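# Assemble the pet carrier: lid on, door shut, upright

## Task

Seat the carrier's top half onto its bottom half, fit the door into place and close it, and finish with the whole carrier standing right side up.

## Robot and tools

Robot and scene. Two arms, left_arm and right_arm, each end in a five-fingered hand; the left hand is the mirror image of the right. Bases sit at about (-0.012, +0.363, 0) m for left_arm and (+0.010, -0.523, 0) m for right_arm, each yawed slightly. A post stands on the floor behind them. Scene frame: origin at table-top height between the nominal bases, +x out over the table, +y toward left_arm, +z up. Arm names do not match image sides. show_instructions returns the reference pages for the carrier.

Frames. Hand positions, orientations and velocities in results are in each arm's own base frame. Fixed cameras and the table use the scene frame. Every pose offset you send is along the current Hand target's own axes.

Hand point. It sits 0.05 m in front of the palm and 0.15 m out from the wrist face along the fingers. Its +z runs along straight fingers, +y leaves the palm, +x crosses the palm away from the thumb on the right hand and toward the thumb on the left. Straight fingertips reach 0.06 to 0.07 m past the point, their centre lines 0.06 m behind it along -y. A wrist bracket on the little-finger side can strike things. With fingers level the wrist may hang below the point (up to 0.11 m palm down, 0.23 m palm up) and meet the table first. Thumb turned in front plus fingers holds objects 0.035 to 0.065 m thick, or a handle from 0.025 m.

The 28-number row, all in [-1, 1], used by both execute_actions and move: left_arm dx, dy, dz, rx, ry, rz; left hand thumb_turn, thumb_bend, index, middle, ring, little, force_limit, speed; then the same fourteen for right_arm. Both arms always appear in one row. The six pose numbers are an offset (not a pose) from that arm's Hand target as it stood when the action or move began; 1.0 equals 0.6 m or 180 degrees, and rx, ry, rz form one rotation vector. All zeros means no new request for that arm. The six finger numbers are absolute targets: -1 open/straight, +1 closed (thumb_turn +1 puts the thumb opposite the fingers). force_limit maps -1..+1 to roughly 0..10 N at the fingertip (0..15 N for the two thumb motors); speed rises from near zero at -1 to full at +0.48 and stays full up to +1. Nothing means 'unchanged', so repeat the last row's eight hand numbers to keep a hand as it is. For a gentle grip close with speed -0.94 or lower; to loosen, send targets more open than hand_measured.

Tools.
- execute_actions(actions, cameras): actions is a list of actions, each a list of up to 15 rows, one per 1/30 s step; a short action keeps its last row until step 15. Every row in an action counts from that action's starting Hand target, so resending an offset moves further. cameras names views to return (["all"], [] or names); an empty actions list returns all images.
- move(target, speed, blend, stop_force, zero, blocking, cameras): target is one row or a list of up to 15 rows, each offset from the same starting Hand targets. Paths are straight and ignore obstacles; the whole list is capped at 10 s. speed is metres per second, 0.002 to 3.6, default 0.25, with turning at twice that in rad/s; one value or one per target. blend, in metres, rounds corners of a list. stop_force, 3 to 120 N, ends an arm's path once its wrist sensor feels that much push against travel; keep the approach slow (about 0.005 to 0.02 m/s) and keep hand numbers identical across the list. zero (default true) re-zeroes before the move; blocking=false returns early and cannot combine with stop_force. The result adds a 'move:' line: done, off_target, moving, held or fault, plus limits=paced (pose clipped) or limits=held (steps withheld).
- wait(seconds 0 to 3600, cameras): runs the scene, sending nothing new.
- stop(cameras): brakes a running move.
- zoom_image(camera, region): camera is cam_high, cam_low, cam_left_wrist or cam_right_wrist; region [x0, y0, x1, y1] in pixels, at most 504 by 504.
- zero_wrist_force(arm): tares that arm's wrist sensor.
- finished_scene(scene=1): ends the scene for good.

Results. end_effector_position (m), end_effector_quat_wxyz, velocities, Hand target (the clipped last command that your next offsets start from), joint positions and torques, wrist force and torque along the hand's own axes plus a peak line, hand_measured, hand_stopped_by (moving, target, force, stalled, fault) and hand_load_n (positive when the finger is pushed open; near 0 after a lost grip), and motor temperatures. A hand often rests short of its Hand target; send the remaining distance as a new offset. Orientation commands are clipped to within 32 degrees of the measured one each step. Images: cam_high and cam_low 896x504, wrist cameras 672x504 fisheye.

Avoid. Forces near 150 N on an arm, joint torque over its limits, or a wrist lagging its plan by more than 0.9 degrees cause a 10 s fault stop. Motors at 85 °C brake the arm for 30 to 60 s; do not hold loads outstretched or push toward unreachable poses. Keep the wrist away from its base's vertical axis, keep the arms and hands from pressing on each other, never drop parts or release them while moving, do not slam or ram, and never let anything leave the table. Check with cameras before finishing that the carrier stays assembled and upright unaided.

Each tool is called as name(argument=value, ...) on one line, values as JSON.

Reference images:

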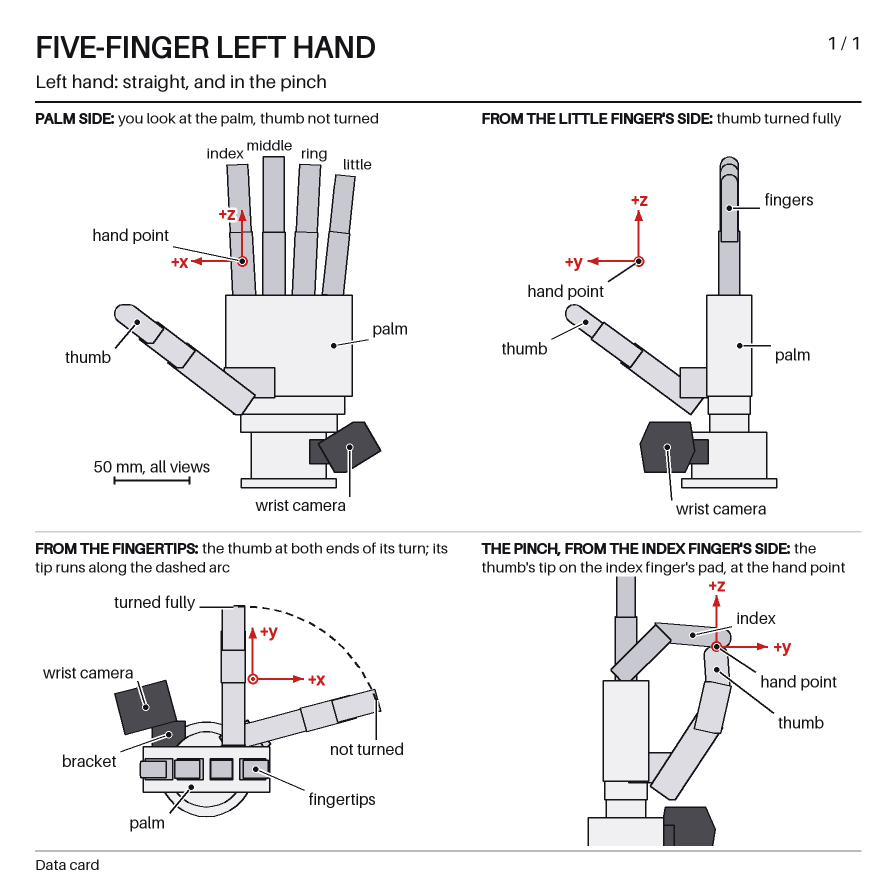

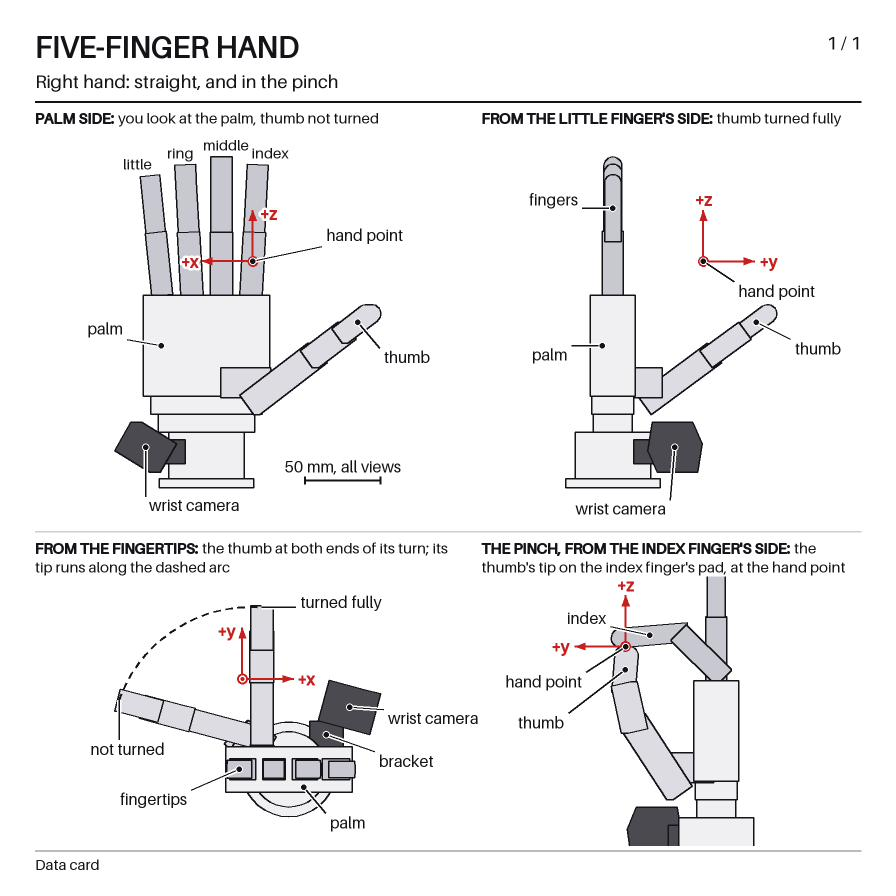

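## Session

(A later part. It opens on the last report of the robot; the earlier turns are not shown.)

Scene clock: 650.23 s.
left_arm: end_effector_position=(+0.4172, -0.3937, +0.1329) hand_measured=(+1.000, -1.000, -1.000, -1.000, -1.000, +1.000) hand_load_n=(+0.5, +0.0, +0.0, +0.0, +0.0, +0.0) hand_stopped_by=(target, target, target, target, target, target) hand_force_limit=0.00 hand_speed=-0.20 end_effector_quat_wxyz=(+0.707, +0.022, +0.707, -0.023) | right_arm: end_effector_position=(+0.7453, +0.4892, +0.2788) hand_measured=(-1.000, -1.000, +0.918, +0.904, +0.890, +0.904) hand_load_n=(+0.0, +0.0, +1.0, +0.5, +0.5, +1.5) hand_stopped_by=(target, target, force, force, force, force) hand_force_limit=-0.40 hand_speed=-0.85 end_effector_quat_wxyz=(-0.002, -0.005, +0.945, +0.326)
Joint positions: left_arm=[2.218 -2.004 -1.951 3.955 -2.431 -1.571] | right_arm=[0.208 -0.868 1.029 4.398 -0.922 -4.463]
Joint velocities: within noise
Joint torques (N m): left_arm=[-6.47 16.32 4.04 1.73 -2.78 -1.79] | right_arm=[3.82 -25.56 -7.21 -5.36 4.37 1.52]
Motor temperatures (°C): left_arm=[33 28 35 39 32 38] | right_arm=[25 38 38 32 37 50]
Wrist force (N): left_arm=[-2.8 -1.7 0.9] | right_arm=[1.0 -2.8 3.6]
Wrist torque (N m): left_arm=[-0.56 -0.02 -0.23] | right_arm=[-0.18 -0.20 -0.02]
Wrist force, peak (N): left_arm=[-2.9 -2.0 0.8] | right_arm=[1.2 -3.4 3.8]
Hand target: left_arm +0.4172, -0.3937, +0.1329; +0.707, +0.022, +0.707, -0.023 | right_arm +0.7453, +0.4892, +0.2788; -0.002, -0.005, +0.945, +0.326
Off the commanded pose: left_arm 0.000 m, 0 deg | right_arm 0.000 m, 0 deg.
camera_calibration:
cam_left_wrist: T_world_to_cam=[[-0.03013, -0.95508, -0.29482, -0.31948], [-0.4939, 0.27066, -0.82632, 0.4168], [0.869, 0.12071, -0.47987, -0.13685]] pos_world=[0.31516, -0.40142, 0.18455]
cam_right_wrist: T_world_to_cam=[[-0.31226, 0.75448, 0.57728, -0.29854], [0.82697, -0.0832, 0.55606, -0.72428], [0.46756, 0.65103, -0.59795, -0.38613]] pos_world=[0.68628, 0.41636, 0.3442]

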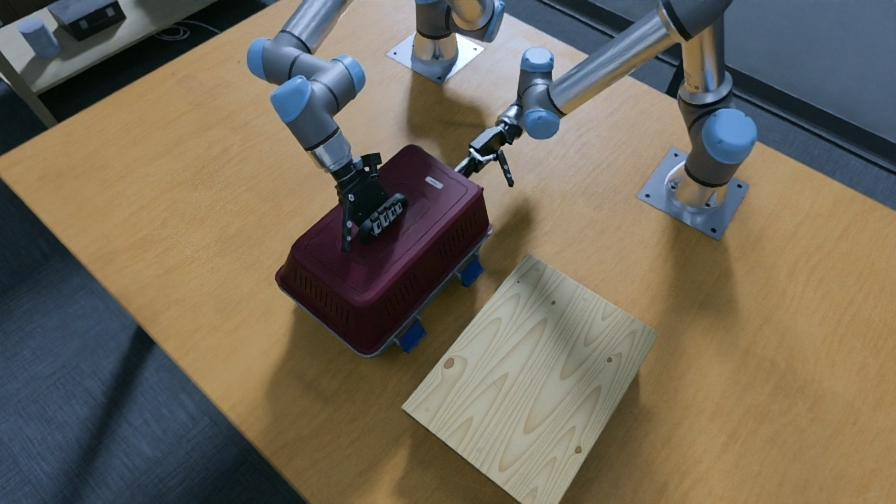

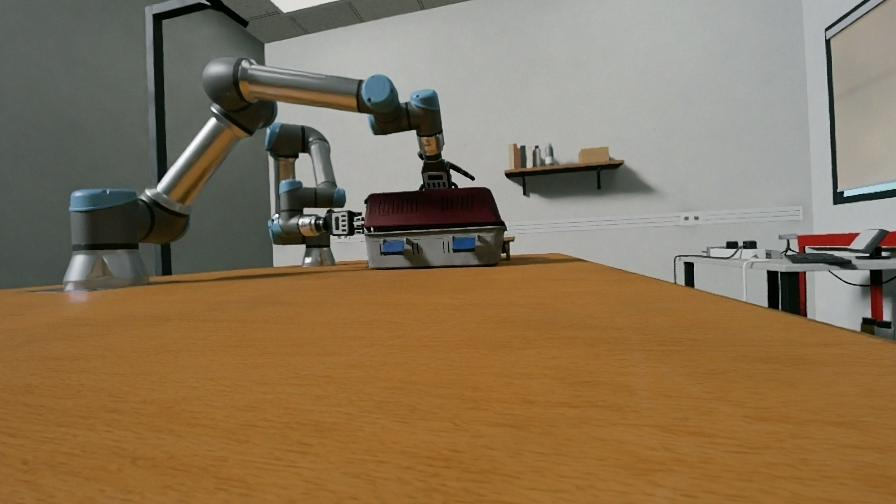

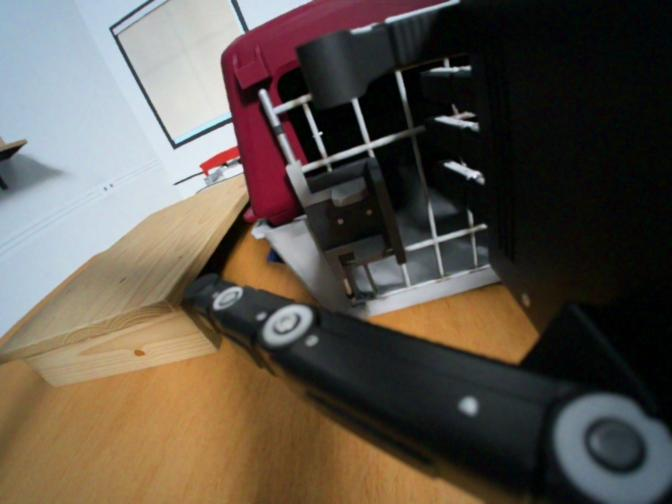

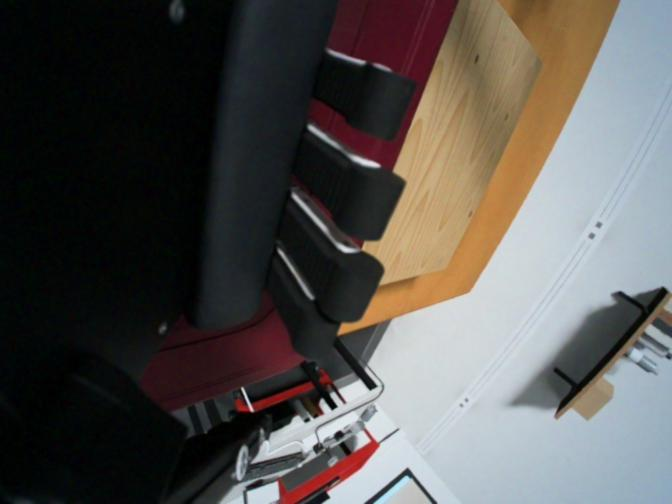

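move(target=[[0,0,-0.0667,0,0,0,1,-1,-1,-1,-1,-1,0,-0.2,0,0.0103,-0.0131,0,0,0,-1,-1,1,1,1,1,-0.4,-0.85],[0.0167,-0.155,-0.0658,0,0,-0.5,1,-1,-1,-1,-1,-1,0,-0.2,0,0.0103,-0.0131,0,0,0,-1,-1,1,1,1,1,-0.4,-0.85]], speed=[0.04,0.15], cameras=["all"])

zoom_image(camera="cam_left_wrist", region=[200, 0, 500, 300])

Scene clock: 682.33 s.
left_arm: end_effector_position=(+0.3718, -0.4839, +0.1227) hand_measured=(+1.000, -1.000, -1.000, -1.000, -1.000, -1.000) hand_load_n=(+0.0, +0.0, +0.0, +0.0, +0.0, +0.0) hand_stopped_by=(target, target, target, target, target, target) hand_force_limit=0.00 hand_speed=-0.20 end_effector_quat_wxyz=(+0.484, -0.484, +0.516, -0.516) | right_arm: end_effector_position=(+0.7453, +0.4892, +0.2888) hand_measured=(-1.000, -1.000, +0.918, +0.904, +0.890, +0.904) hand_load_n=(+0.0, +0.0, +1.0, +0.5, +0.5, +1.5) hand_stopped_by=(target, target, force, force, force, force) hand_force_limit=-0.40 hand_speed=-0.85 end_effector_quat_wxyz=(-0.002, -0.005, +0.945, +0.326)
Joint positions: left_arm=[2.145 -1.945 -1.975 3.92 -2.504 -3.141] | right_arm=[0.208 -0.872 1.011 4.421 -0.922 -4.463]
Joint torques (N m): left_arm=[5.87 42.34 21.33 -0.76 2.1 -2.22] | right_arm=[4.01 -27.02 -6.77 -5.49 1.8 -1.9]
Wrist force (N): left_arm=[-0.8 -1.5 1.7] | right_arm=[1.3 -2.6 3.9]
Wrist torque (N m): left_arm=[-0.13 0.08 -0.06] | right_arm=[-0.19 -0.25 0.01]
Wrist force, peak (N): left_arm=[-3.4 -1.8 1.1] | right_arm=[1.4 -3.1 4.0]
Hand target: left_arm +0.3718, -0.4840, +0.1229; +0.484, -0.484, +0.516, -0.516 | right_arm +0.7453, +0.4892, +0.2888; -0.002, -0.005, +0.945, +0.326
Off the commanded pose: left_arm 0.000 m, 0 deg | right_arm 0.000 m, 0 deg.
move: done
cam_left_wrist: T_world_to_cam=[[0.01194, -0.29668, 0.9549, -0.26036], [-0.56196, -0.79188, -0.239, -0.15062], [0.82708, -0.53376, -0.17618, -0.42989]] pos_world=[0.27402, -0.42598, 0.13688]
cam_right_wrist: T_world_to_cam=[[-0.31226, 0.75448, 0.57728, -0.30439], [0.82697, -0.0832, 0.55606, -0.72984], [0.46756, 0.65103, -0.59795, -0.38022]] pos_world=[0.68628, 0.41646, 0.3542]

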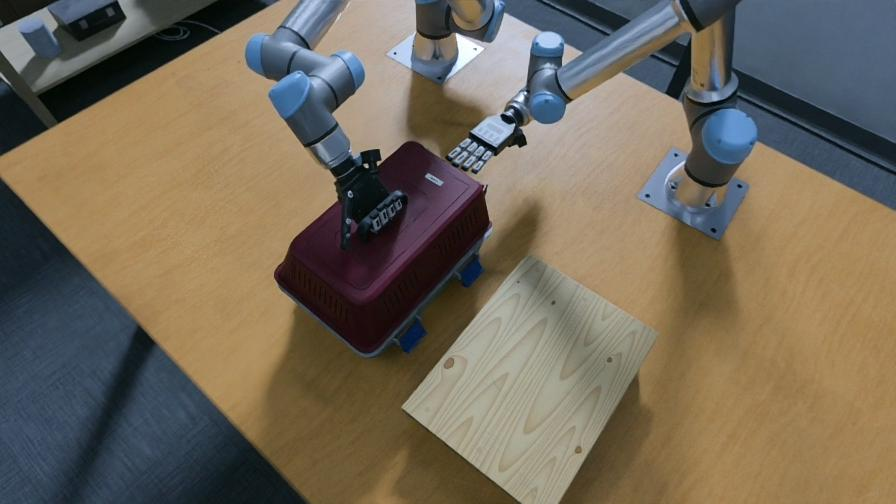

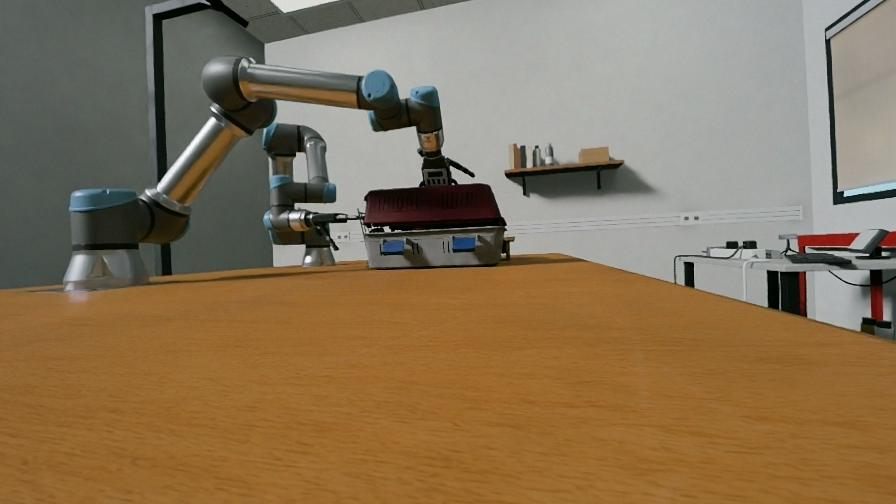

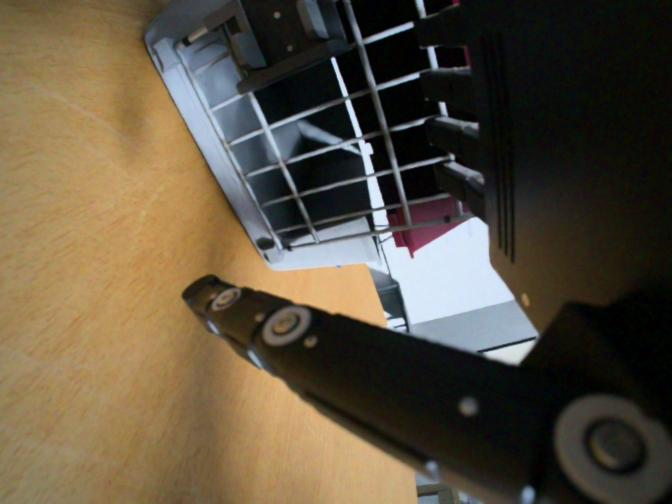

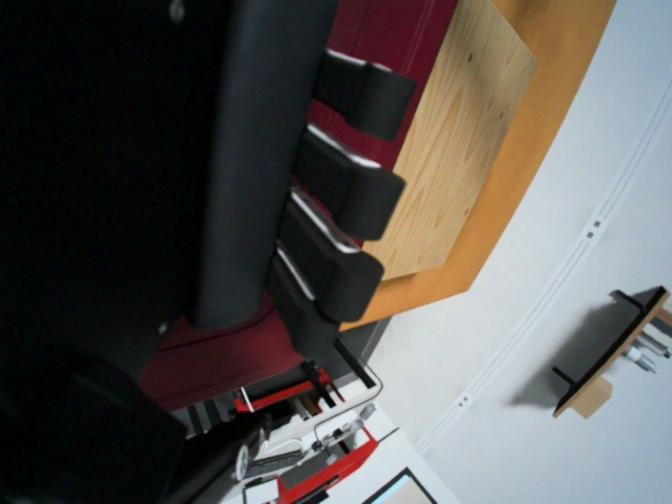

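Scaled by 1.680 from the camera's image (finer frame: 960x720).

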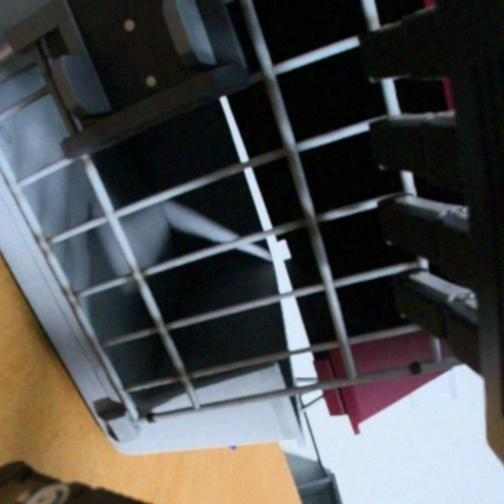

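move(target=[[-0.05,-0.08,-0.0333,0,0,0.5,1,-1,-1,-1,-1,-1,0,-0.2,0,0,0,0,0,0,-1,-1,1,1,1,1,-0.4,-0.85],[-0.1033,-0.1583,-0.0333,0,0,0.998,-1,-1,-1,-1,-1,-1,0,-0.2,0,0,0,0,0,0,-1,-1,1,1,1,1,-0.4,-0.85]], speed=0.25, blend=0.02, cameras=["all"])

zoom_image(camera="cam_left_wrist", region=[200, 0, 500, 300])

Scene clock: 700.67 s.
left_arm: end_effector_position=(+0.3559, -0.4208, +0.2178) hand_measured=(-1.000, -1.000, -1.000, -1.000, -1.000, -1.000) hand_load_n=(+0.0, +0.0, +0.0, +0.0, +0.0, +0.0) hand_stopped_by=(target, target, target, target, target, target) hand_force_limit=0.00 hand_speed=-0.20 end_effector_quat_wxyz=(+0.517, +0.514, +0.485, +0.482) | right_arm: end_effector_position=(+0.7453, +0.4892, +0.2888) hand_measured=(-1.000, -1.000, +0.918, +0.904, +0.890, +0.904) hand_load_n=(+0.0, +0.0, +1.0, +0.0, +0.5, +1.5) hand_stopped_by=(target, target, force, force, force, force) hand_force_limit=-0.40 hand_speed=-0.85 end_effector_quat_wxyz=(-0.002, -0.005, +0.945, +0.326)
Joint positions: left_arm=[2.107 -1.981 -2.012 3.992 -2.541 -0.006] | right_arm=[0.208 -0.872 1.011 4.421 -0.922 -4.463]
Joint torques (N m): left_arm=[-6.58 17 22.45 -0.4 -3.01 1.76] | right_arm=[4.11 -27.78 -7.37 -5.33 -0.99 -1.39]
Wrist force (N): left_arm=[-2.6 -0.4 2.0] | right_arm=[1.2 -2.4 3.7]
Wrist torque (N m): left_arm=[-0.73 0.37 -0.29] | right_arm=[-0.13 -0.23 0.00]
Wrist force, peak (N): left_arm=[-3.0 -2.0 1.3] | right_arm=[1.1 -3.0 4.0]
Hand target: left_arm +0.3559, -0.4208, +0.2178; +0.517, +0.514, +0.485, +0.482 | right_arm +0.7453, +0.4892, +0.2888; -0.002, -0.005, +0.945, +0.326
Off the commanded pose: left_arm 0.000 m, 0 deg | right_arm 0.000 m, 0 deg.
move: done
cam_left_wrist: T_world_to_cam=[[0.04926, 0.28624, -0.95689, 0.31611], [-0.45642, 0.85862, 0.23334, 0.4673], [0.8884, 0.42525, 0.17294, -0.06049]] pos_world=[0.25145, -0.46599, 0.2039]
cam_right_wrist: T_world_to_cam=[[-0.31226, 0.75448, 0.57728, -0.30439], [0.82697, -0.0832, 0.55606, -0.72984], [0.46756, 0.65103, -0.59795, -0.38022]] pos_world=[0.68628, 0.41646, 0.3542]

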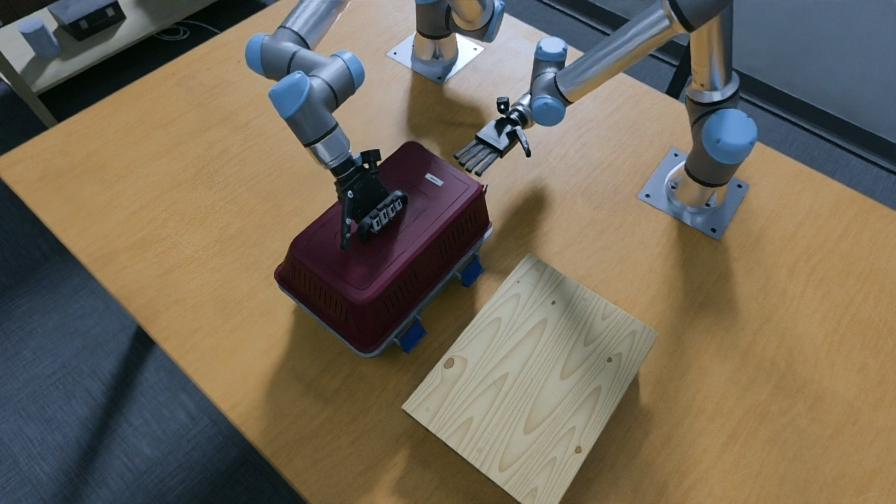

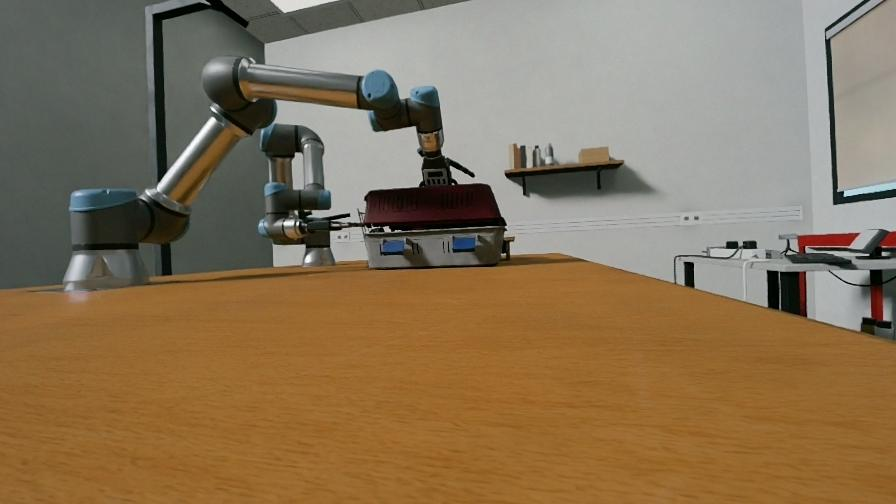

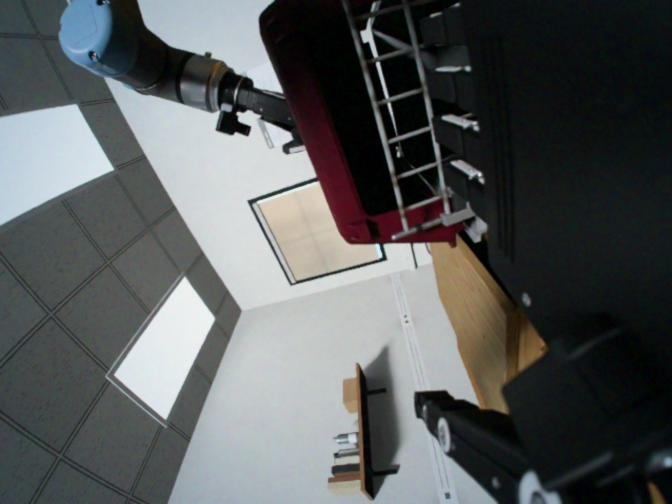

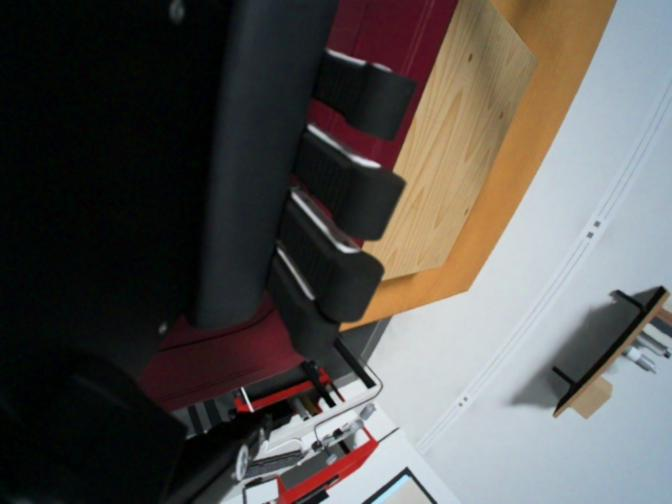

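Scaled by 1.680 from the camera's image (finer frame: 960x720).

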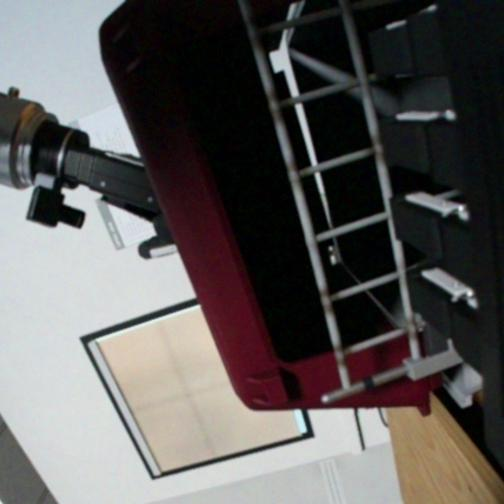

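move(target=[-0.0033,0,0.0333,0,-0.0833,0,-1,-1,-1,-1,-1,-1,0,-0.2,0,0,0,0,0,0,-1,-1,1,1,1,1,-0.4,-0.85], speed=0.15, cameras=["cam_high","cam_low","cam_left_wrist"])

zoom_image(camera="cam_left_wrist", region=[200, 0, 500, 300])

zoom_image(camera="cam_low", region=[310, 180, 400, 250])

Scene clock: 709.30 s.
left_arm: end_effector_position=(+0.3756, -0.4241, +0.2179) hand_measured=(-1.000, -1.000, -1.000, -1.000, -1.000, -1.000) hand_load_n=(+0.0, +0.0, +0.0, +0.0, +0.0, +0.0) hand_stopped_by=(target, target, target, target, target, target) hand_force_limit=0.00 hand_speed=-0.20 end_effector_quat_wxyz=(+0.576, +0.572, +0.414, +0.411) end_effector_velocity=(+0.000, -0.001, +0.001) end_effector_angular_velocity=(-0.001, -0.001, -0.006) | right_arm: end_effector_position=(+0.7453, +0.4892, +0.2888) hand_measured=(-1.000, -1.000, +0.918, +0.904, +0.890, +0.904) hand_load_n=(+0.0, +0.0, +1.0, +0.0, +0.5, +1.5) hand_stopped_by=(target, target, force, force, force, force) hand_force_limit=-0.40 hand_speed=-0.85 end_effector_quat_wxyz=(-0.002, -0.005, +0.945, +0.326)
Joint positions: left_arm=[2.246 -1.884 -2.167 4.054 -2.141 -0.005] | right_arm=[0.208 -0.872 1.011 4.421 -0.922 -4.463]
Joint velocities: left_arm=[0 0.001 0 0 0.006 0] | right_arm=[within noise]
Joint torques (N m): left_arm=[6.6 13.57 15.35 -0.39 2.61 1.42] | right_arm=[4.29 -28.35 -7.25 -5.23 -1.07 -1.25]
Wrist force (N): left_arm=[-2.0 -0.3 1.7] | right_arm=[1.0 -2.7 3.4]
Wrist torque (N m): left_arm=[-0.71 0.29 -0.26] | right_arm=[-0.15 -0.19 -0.01]
Wrist force, peak (N): left_arm=[-3.4 -0.7 1.1] | right_arm=[1.3 -2.7 4.2]
Hand target: left_arm +0.3757, -0.4241, +0.2178; +0.576, +0.573, +0.414, +0.411 | right_arm +0.7453, +0.4892, +0.2888; -0.002, -0.005, +0.945, +0.326
Off the commanded pose: left_arm 0.000 m, 0 deg | right_arm 0.000 m, 0 deg.
move: done
cam_left_wrist: T_world_to_cam=[[0.12333, 0.26339, -0.95677, 0.27861], [-0.21946, 0.9475, 0.23255, 0.42787], [0.9678, 0.18129, 0.17466, -0.21032]] pos_world=[0.26308, -0.44066, 0.2038]

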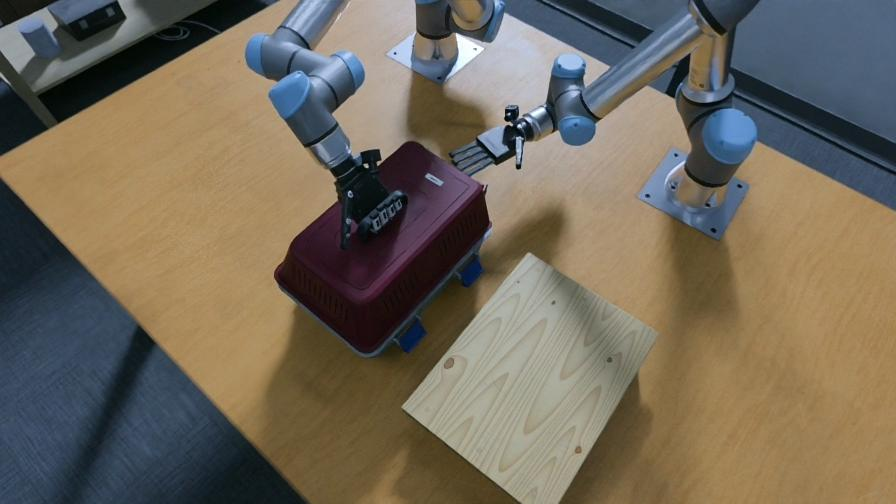

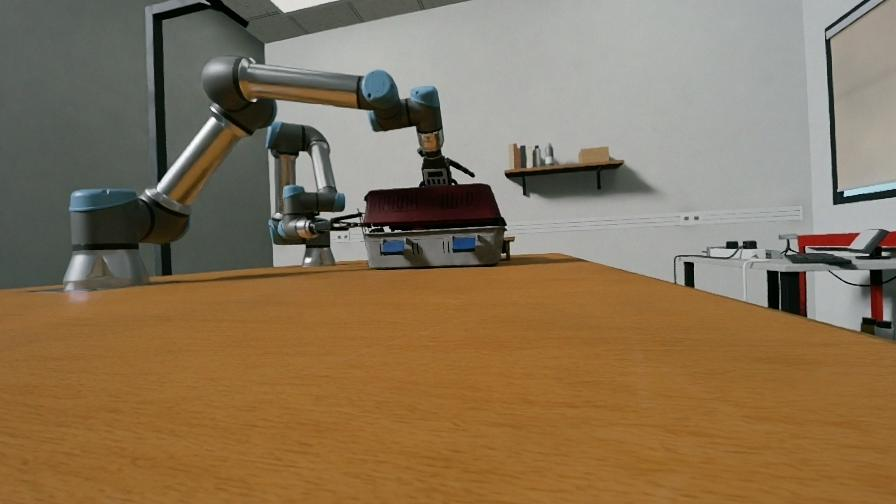

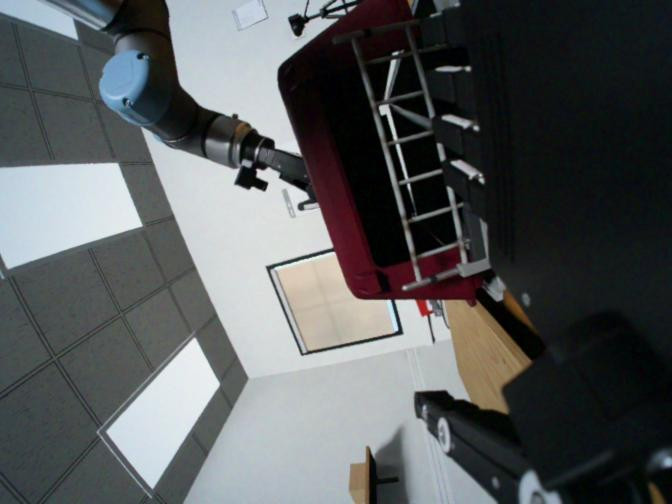

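Scaled by 1.680 from the camera's image (finer frame: 960x720).

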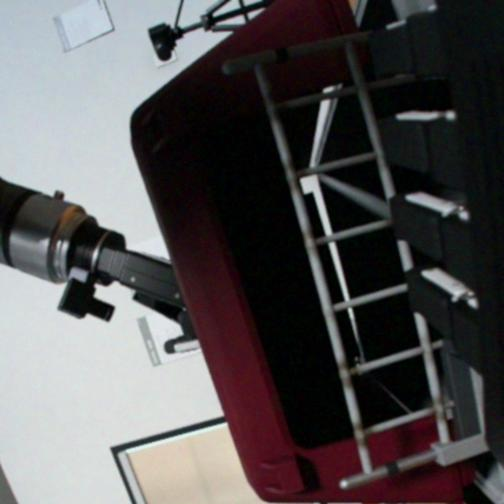

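Scaled by 5.600 from the camera's image (finer frame: 1280x720).

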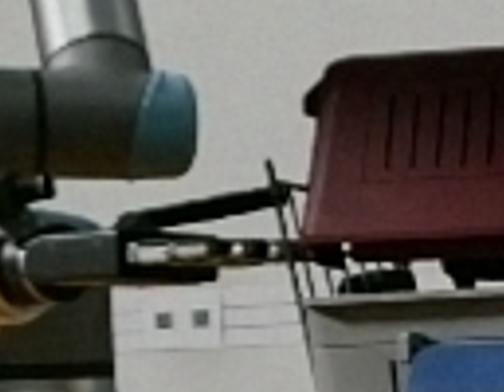

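move(target=[0.0129,0,0.0483,0,0,0,-1,-1,-1,-1,-1,-1,0,-0.2,0,0,0,0,0,0,-1,-1,1,1,1,1,-0.4,-0.85], speed=0.03, stop_force=5, cameras=["cam_low","cam_left_wrist"])

zoom_image(camera="cam_left_wrist", region=[220, 0, 500, 320])

zoom_image(camera="cam_low", region=[340, 180, 400, 240])

Scene clock: 717.30 s.
left_arm: end_effector_position=(+0.4056, -0.4260, +0.2178) hand_measured=(-1.000, -1.000, -1.000, -1.000, -1.000, -1.000) hand_load_n=(+0.0, +0.0, +0.0, +0.0, +0.0, +0.0) hand_stopped_by=(target, target, target, target, target, target) hand_force_limit=0.00 hand_speed=-0.20 end_effector_quat_wxyz=(+0.576, +0.573, +0.414, +0.411) | right_arm: end_effector_position=(+0.7453, +0.4892, +0.2888) hand_measured=(-1.000, -1.000, +0.918, +0.904, +0.890, +0.904) hand_load_n=(+0.0, +0.0, +1.0, +0.0, +0.5, +1.5) hand_stopped_by=(target, target, force, force, force, force) hand_force_limit=-0.40 hand_speed=-0.85 end_effector_quat_wxyz=(-0.002, -0.005, +0.945, +0.326)
Joint positions: left_arm=[2.303 -1.908 -2.131 4.041 -2.083 -0.005] | right_arm=[0.208 -0.872 1.011 4.421 -0.922 -4.463]
Joint torques (N m): left_arm=[-7.86 43.87 3.81 2.43 -2.83 -2.33] | right_arm=[4.34 -28.97 -7.3 -5.26 -1.14 -1.02]
Wrist force (N): left_arm=[-2.5 -0.5 1.4] | right_arm=[1.3 -2.8 3.9]
Wrist torque (N m): left_arm=[-0.75 0.35 -0.27] | right_arm=[-0.18 -0.25 0.00]
Wrist force, peak (N): left_arm=[-2.6 -0.3 1.7] | right_arm=[1.0 -2.9 4.0]
Hand target: left_arm +0.4056, -0.4260, +0.2178; +0.576, +0.573, +0.414, +0.411 | right_arm +0.7453, +0.4892, +0.2888; -0.002, -0.005, +0.945, +0.326
Off the commanded pose: left_arm 0.000 m, 0 deg | right_arm 0.000 m, 0 deg.
move: done
cam_left_wrist: T_world_to_cam=[[0.12326, 0.26353, -0.95674, 0.27542], [-0.21916, 0.94752, 0.23275, 0.43625], [0.96787, 0.18099, 0.17455, -0.23911]] pos_world=[0.29308, -0.44266, 0.2037]

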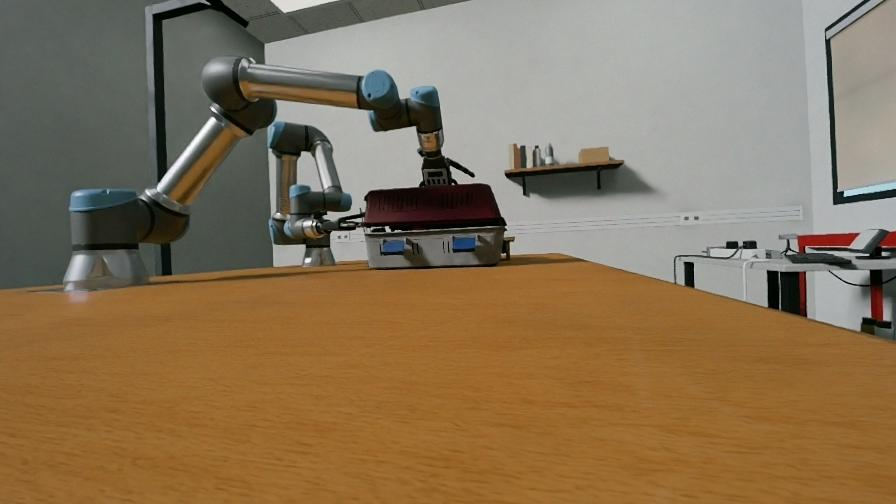

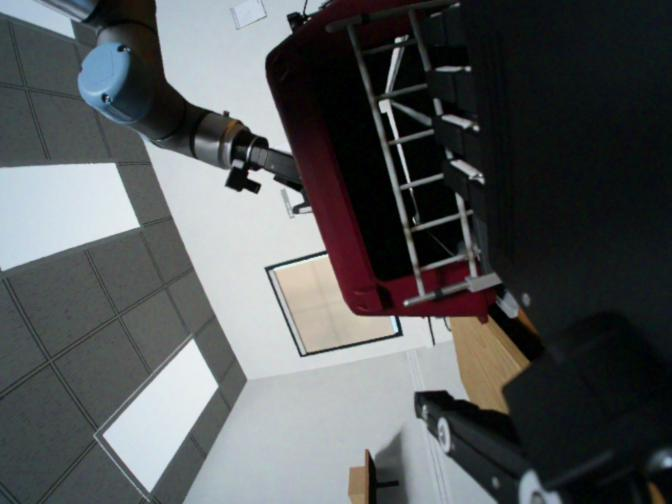

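Scaled by 1.575 from the camera's image (finer frame: 960x720).

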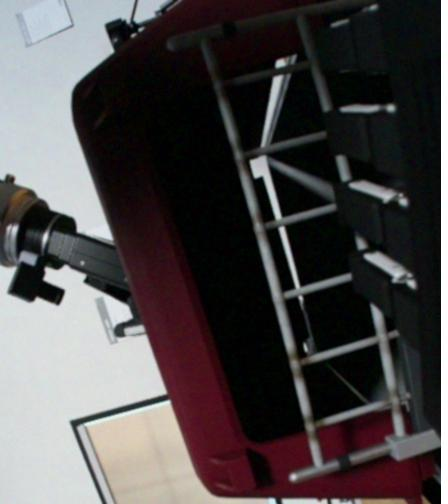

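Scaled by 8.400 from the camera's image (finer frame: 1280x720).

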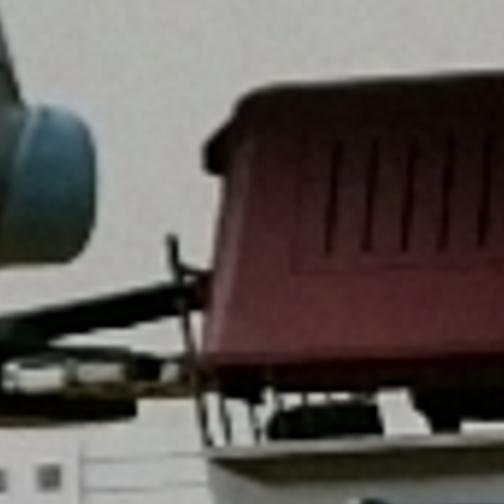

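move(target=[0.0086,0,0.0322,0,0,0,-1,-1,-1,-1,-1,-1,0,-0.2,0,0,0,0,0,0,-1,-1,1,1,1,1,-0.4,-0.85], speed=0.03, stop_force=5, cameras=["cam_low","cam_left_wrist"])

zoom_image(camera="cam_left_wrist", region=[220, 0, 500, 320])

zoom_image(camera="cam_low", region=[340, 180, 400, 240])

Scene clock: 721.70 s.
left_arm: end_effector_position=(+0.4256, -0.4273, +0.2178) hand_measured=(-1.000, -1.000, -1.000, -1.000, -1.000, -1.000) hand_load_n=(+0.0, +0.0, +0.0, +0.0, +0.0, +0.0) hand_stopped_by=(target, target, target, target, target, target) hand_force_limit=0.00 hand_speed=-0.20 end_effector_quat_wxyz=(+0.576, +0.573, +0.414, +0.411) | right_arm: end_effector_position=(+0.7453, +0.4892, +0.2888) hand_measured=(-1.000, -1.000, +0.918, +0.904, +0.890, +0.904) hand_load_n=(+0.0, +0.0, +0.5, +0.0, +0.5, +1.5) hand_stopped_by=(target, target, force, force, force, force) hand_force_limit=-0.40 hand_speed=-0.85 end_effector_quat_wxyz=(-0.002, -0.005, +0.945, +0.326)
Joint positions: left_arm=[2.339 -1.925 -2.104 4.031 -2.048 -0.005] | right_arm=[0.208 -0.872 1.011 4.421 -0.922 -4.463]
Joint torques (N m): left_arm=[-6.78 45.21 5.23 3.11 -2.84 -2.19] | right_arm=[4.36 -29.28 -7.01 -0.35 -1.02 -0.74]
Wrist force (N): left_arm=[-2.3 -0.1 -0.9] | right_arm=[-0.7 -2.8 3.2]
Wrist torque (N m): left_arm=[-0.59 0.36 -0.29] | right_arm=[-0.14 -0.21 -0.24]
Wrist force, peak (N): left_arm=[-3.2 0.2 -3.1] | right_arm=[1.2 -3.0 4.1]
Hand target: left_arm +0.4256, -0.4273, +0.2178; +0.576, +0.573, +0.414, +0.411 | right_arm +0.7453, +0.4892, +0.2888; -0.002, -0.005, +0.945, +0.326
Off the commanded pose: left_arm 0.000 m, 0 deg | right_arm 0.000 m, 0 deg.
move: done
cam_left_wrist: T_world_to_cam=[[0.12326, 0.26353, -0.95674, 0.2734], [-0.21916, 0.94752, 0.23275, 0.44182], [0.96787, 0.18099, 0.17455, -0.25815]] pos_world=[0.31298, -0.44396, 0.2038]

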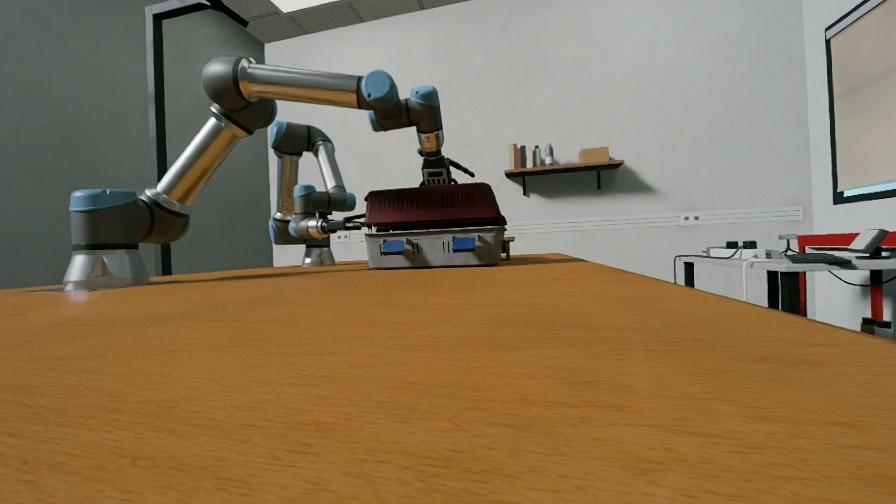

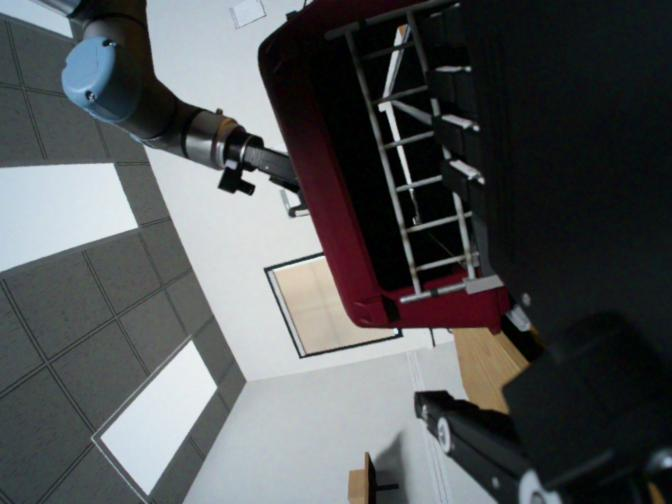

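Scaled by 1.575 from the camera's image (finer frame: 960x720).

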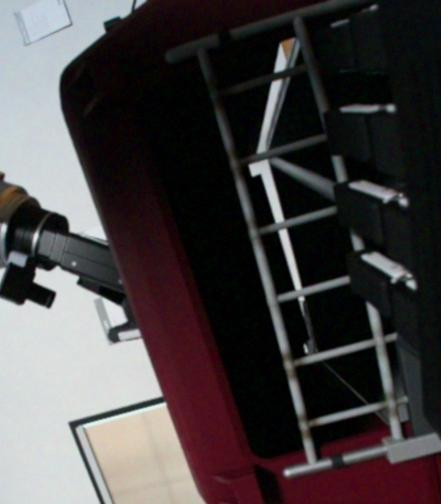

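Scaled by 8.400 from the camera's image (finer frame: 1280x720).

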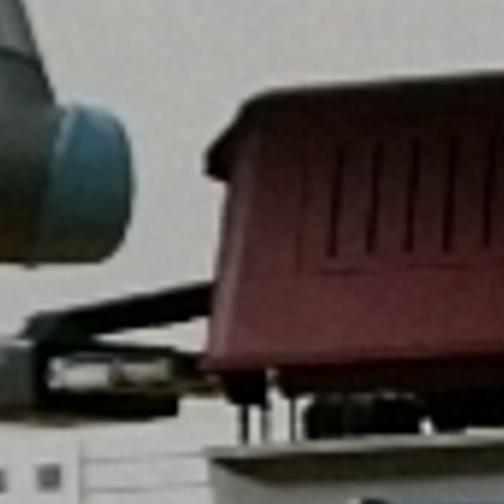

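move(target=[-0.0034,0,-0.0129,0,0,0,-1,-1,-1,-1,-1,-1,0,-0.2,0,0,0,0,0,0,-1,-1,1,1,1,1,-0.4,-0.85], speed=0.02, cameras=["cam_high","cam_low","cam_left_wrist"])

zoom_image(camera="cam_left_wrist", region=[220, 0, 500, 320])

zoom_image(camera="cam_low", region=[340, 180, 400, 240])

zoom_image(camera="cam_high", region=[250, 110, 510, 370])

Scene clock: 726.47 s.
left_arm: end_effector_position=(+0.4174, -0.4267, +0.2179) hand_measured=(-1.000, -1.000, -1.000, -1.000, -1.000, -1.000) hand_load_n=(+0.0, +0.0, +0.0, +0.0, +0.0, +0.0) hand_stopped_by=(target, target, target, target, target, target) hand_force_limit=0.00 hand_speed=-0.20 end_effector_quat_wxyz=(+0.576, +0.573, +0.414, +0.411) | right_arm: end_effector_position=(+0.7453, +0.4892, +0.2888) hand_measured=(-1.000, -1.000, +0.918, +0.904, +0.890, +0.904) hand_load_n=(+0.0, +0.0, +0.5, +0.0, +0.5, +2.0) hand_stopped_by=(target, target, force, force, force, force) hand_force_limit=-0.40 hand_speed=-0.85 end_effector_quat_wxyz=(-0.002, -0.005, +0.945, +0.326)
Joint positions: left_arm=[2.325 -1.917 -2.116 4.035 -2.062 -0.005] | right_arm=[0.208 -0.872 1.011 4.421 -0.922 -4.463]
Joint torques (N m): left_arm=[6.89 27.11 20.26 1.72 2.34 -0.72] | right_arm=[4.02 -29.61 -7.08 -1.14 -0.56 -0.62]
Wrist force (N): left_arm=[-2.4 -0.4 1.5] | right_arm=[1.4 -2.8 3.8]
Wrist torque (N m): left_arm=[-0.74 0.36 -0.28] | right_arm=[-0.20 -0.26 0.01]
Wrist force, peak (N): left_arm=[-3.2 -0.4 0.6] | right_arm=[-0.6 -3.4 4.0]
Hand target: left_arm +0.4176, -0.4268, +0.2178; +0.576, +0.573, +0.414, +0.411 | right_arm +0.7453, +0.4892, +0.2888; -0.002, -0.005, +0.945, +0.326
Off the commanded pose: left_arm 0.000 m, 0 deg | right_arm 0.000 m, 0 deg.
move: done
cam_left_wrist: T_world_to_cam=[[0.12323, 0.26345, -0.95677, 0.27422], [-0.21933, 0.94751, 0.23265, 0.43954], [0.96784, 0.18118, 0.17454, -0.25032]] pos_world=[0.30488, -0.44336, 0.2038]

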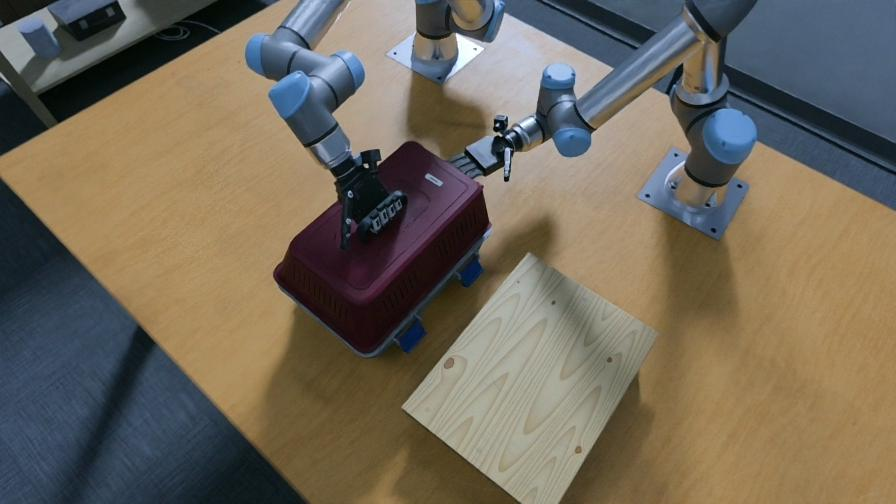

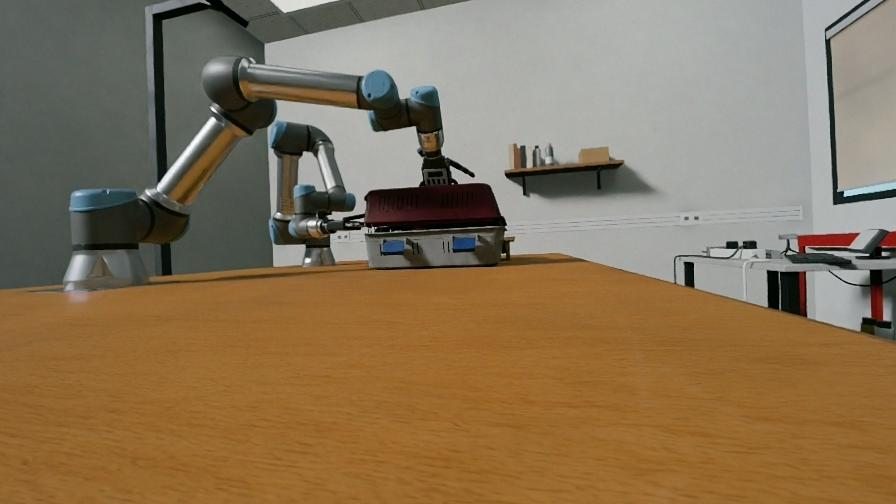

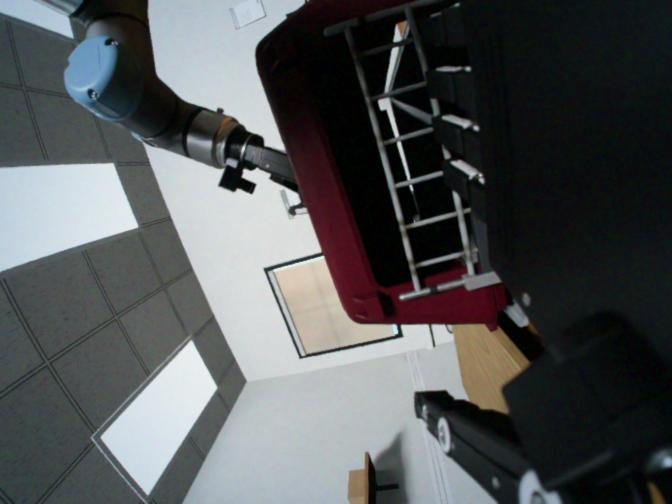

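Scaled by 1.575 from the camera's image (finer frame: 960x720).

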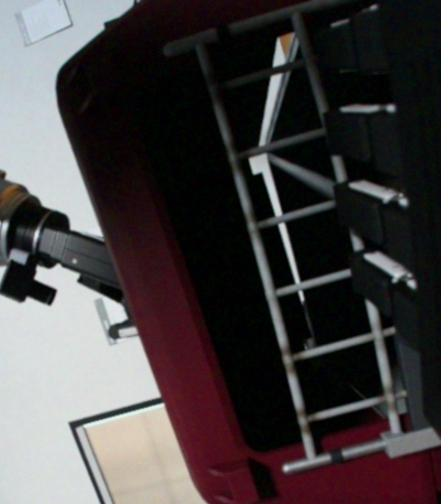

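Scaled by 8.400 from the camera's image (finer frame: 1280x720).

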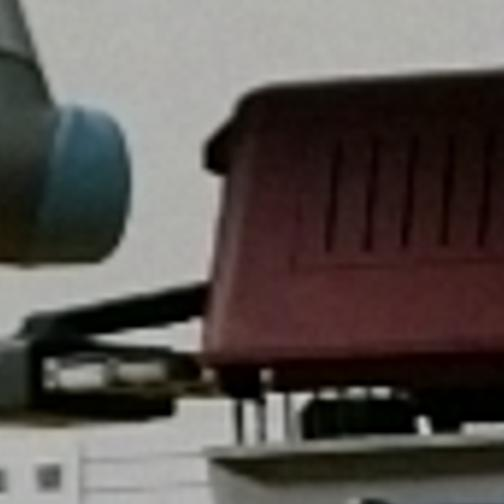

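Scaled by 1.938 from the camera's image (finer frame: 1280x720).

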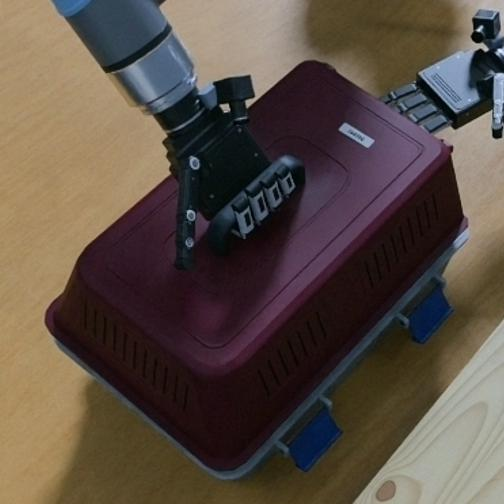

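zoom_image(camera="cam_left_wrist", region=[330, 250, 430, 350])

zoom_image(camera="cam_left_wrist", region=[245, 0, 375, 100])

Scaled by 5.040 from the camera's image (finer frame: 960x720).

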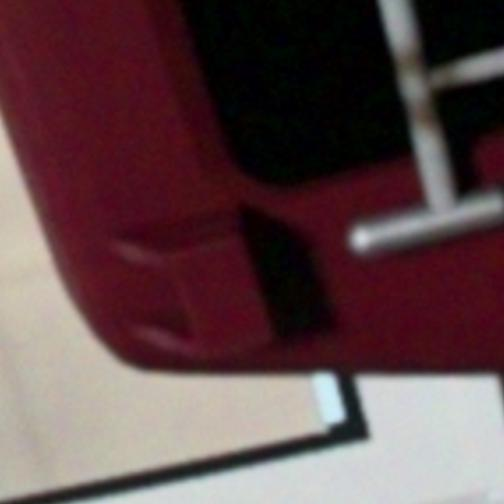

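Scaled by 3.877 from the camera's image (finer frame: 960x720).

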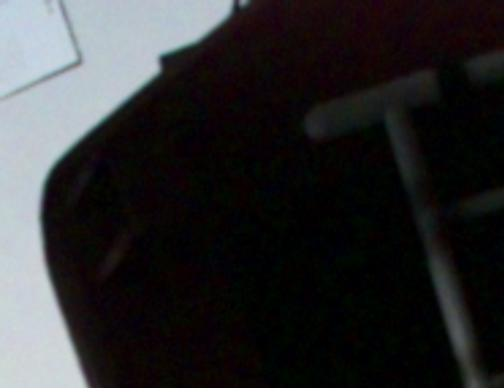

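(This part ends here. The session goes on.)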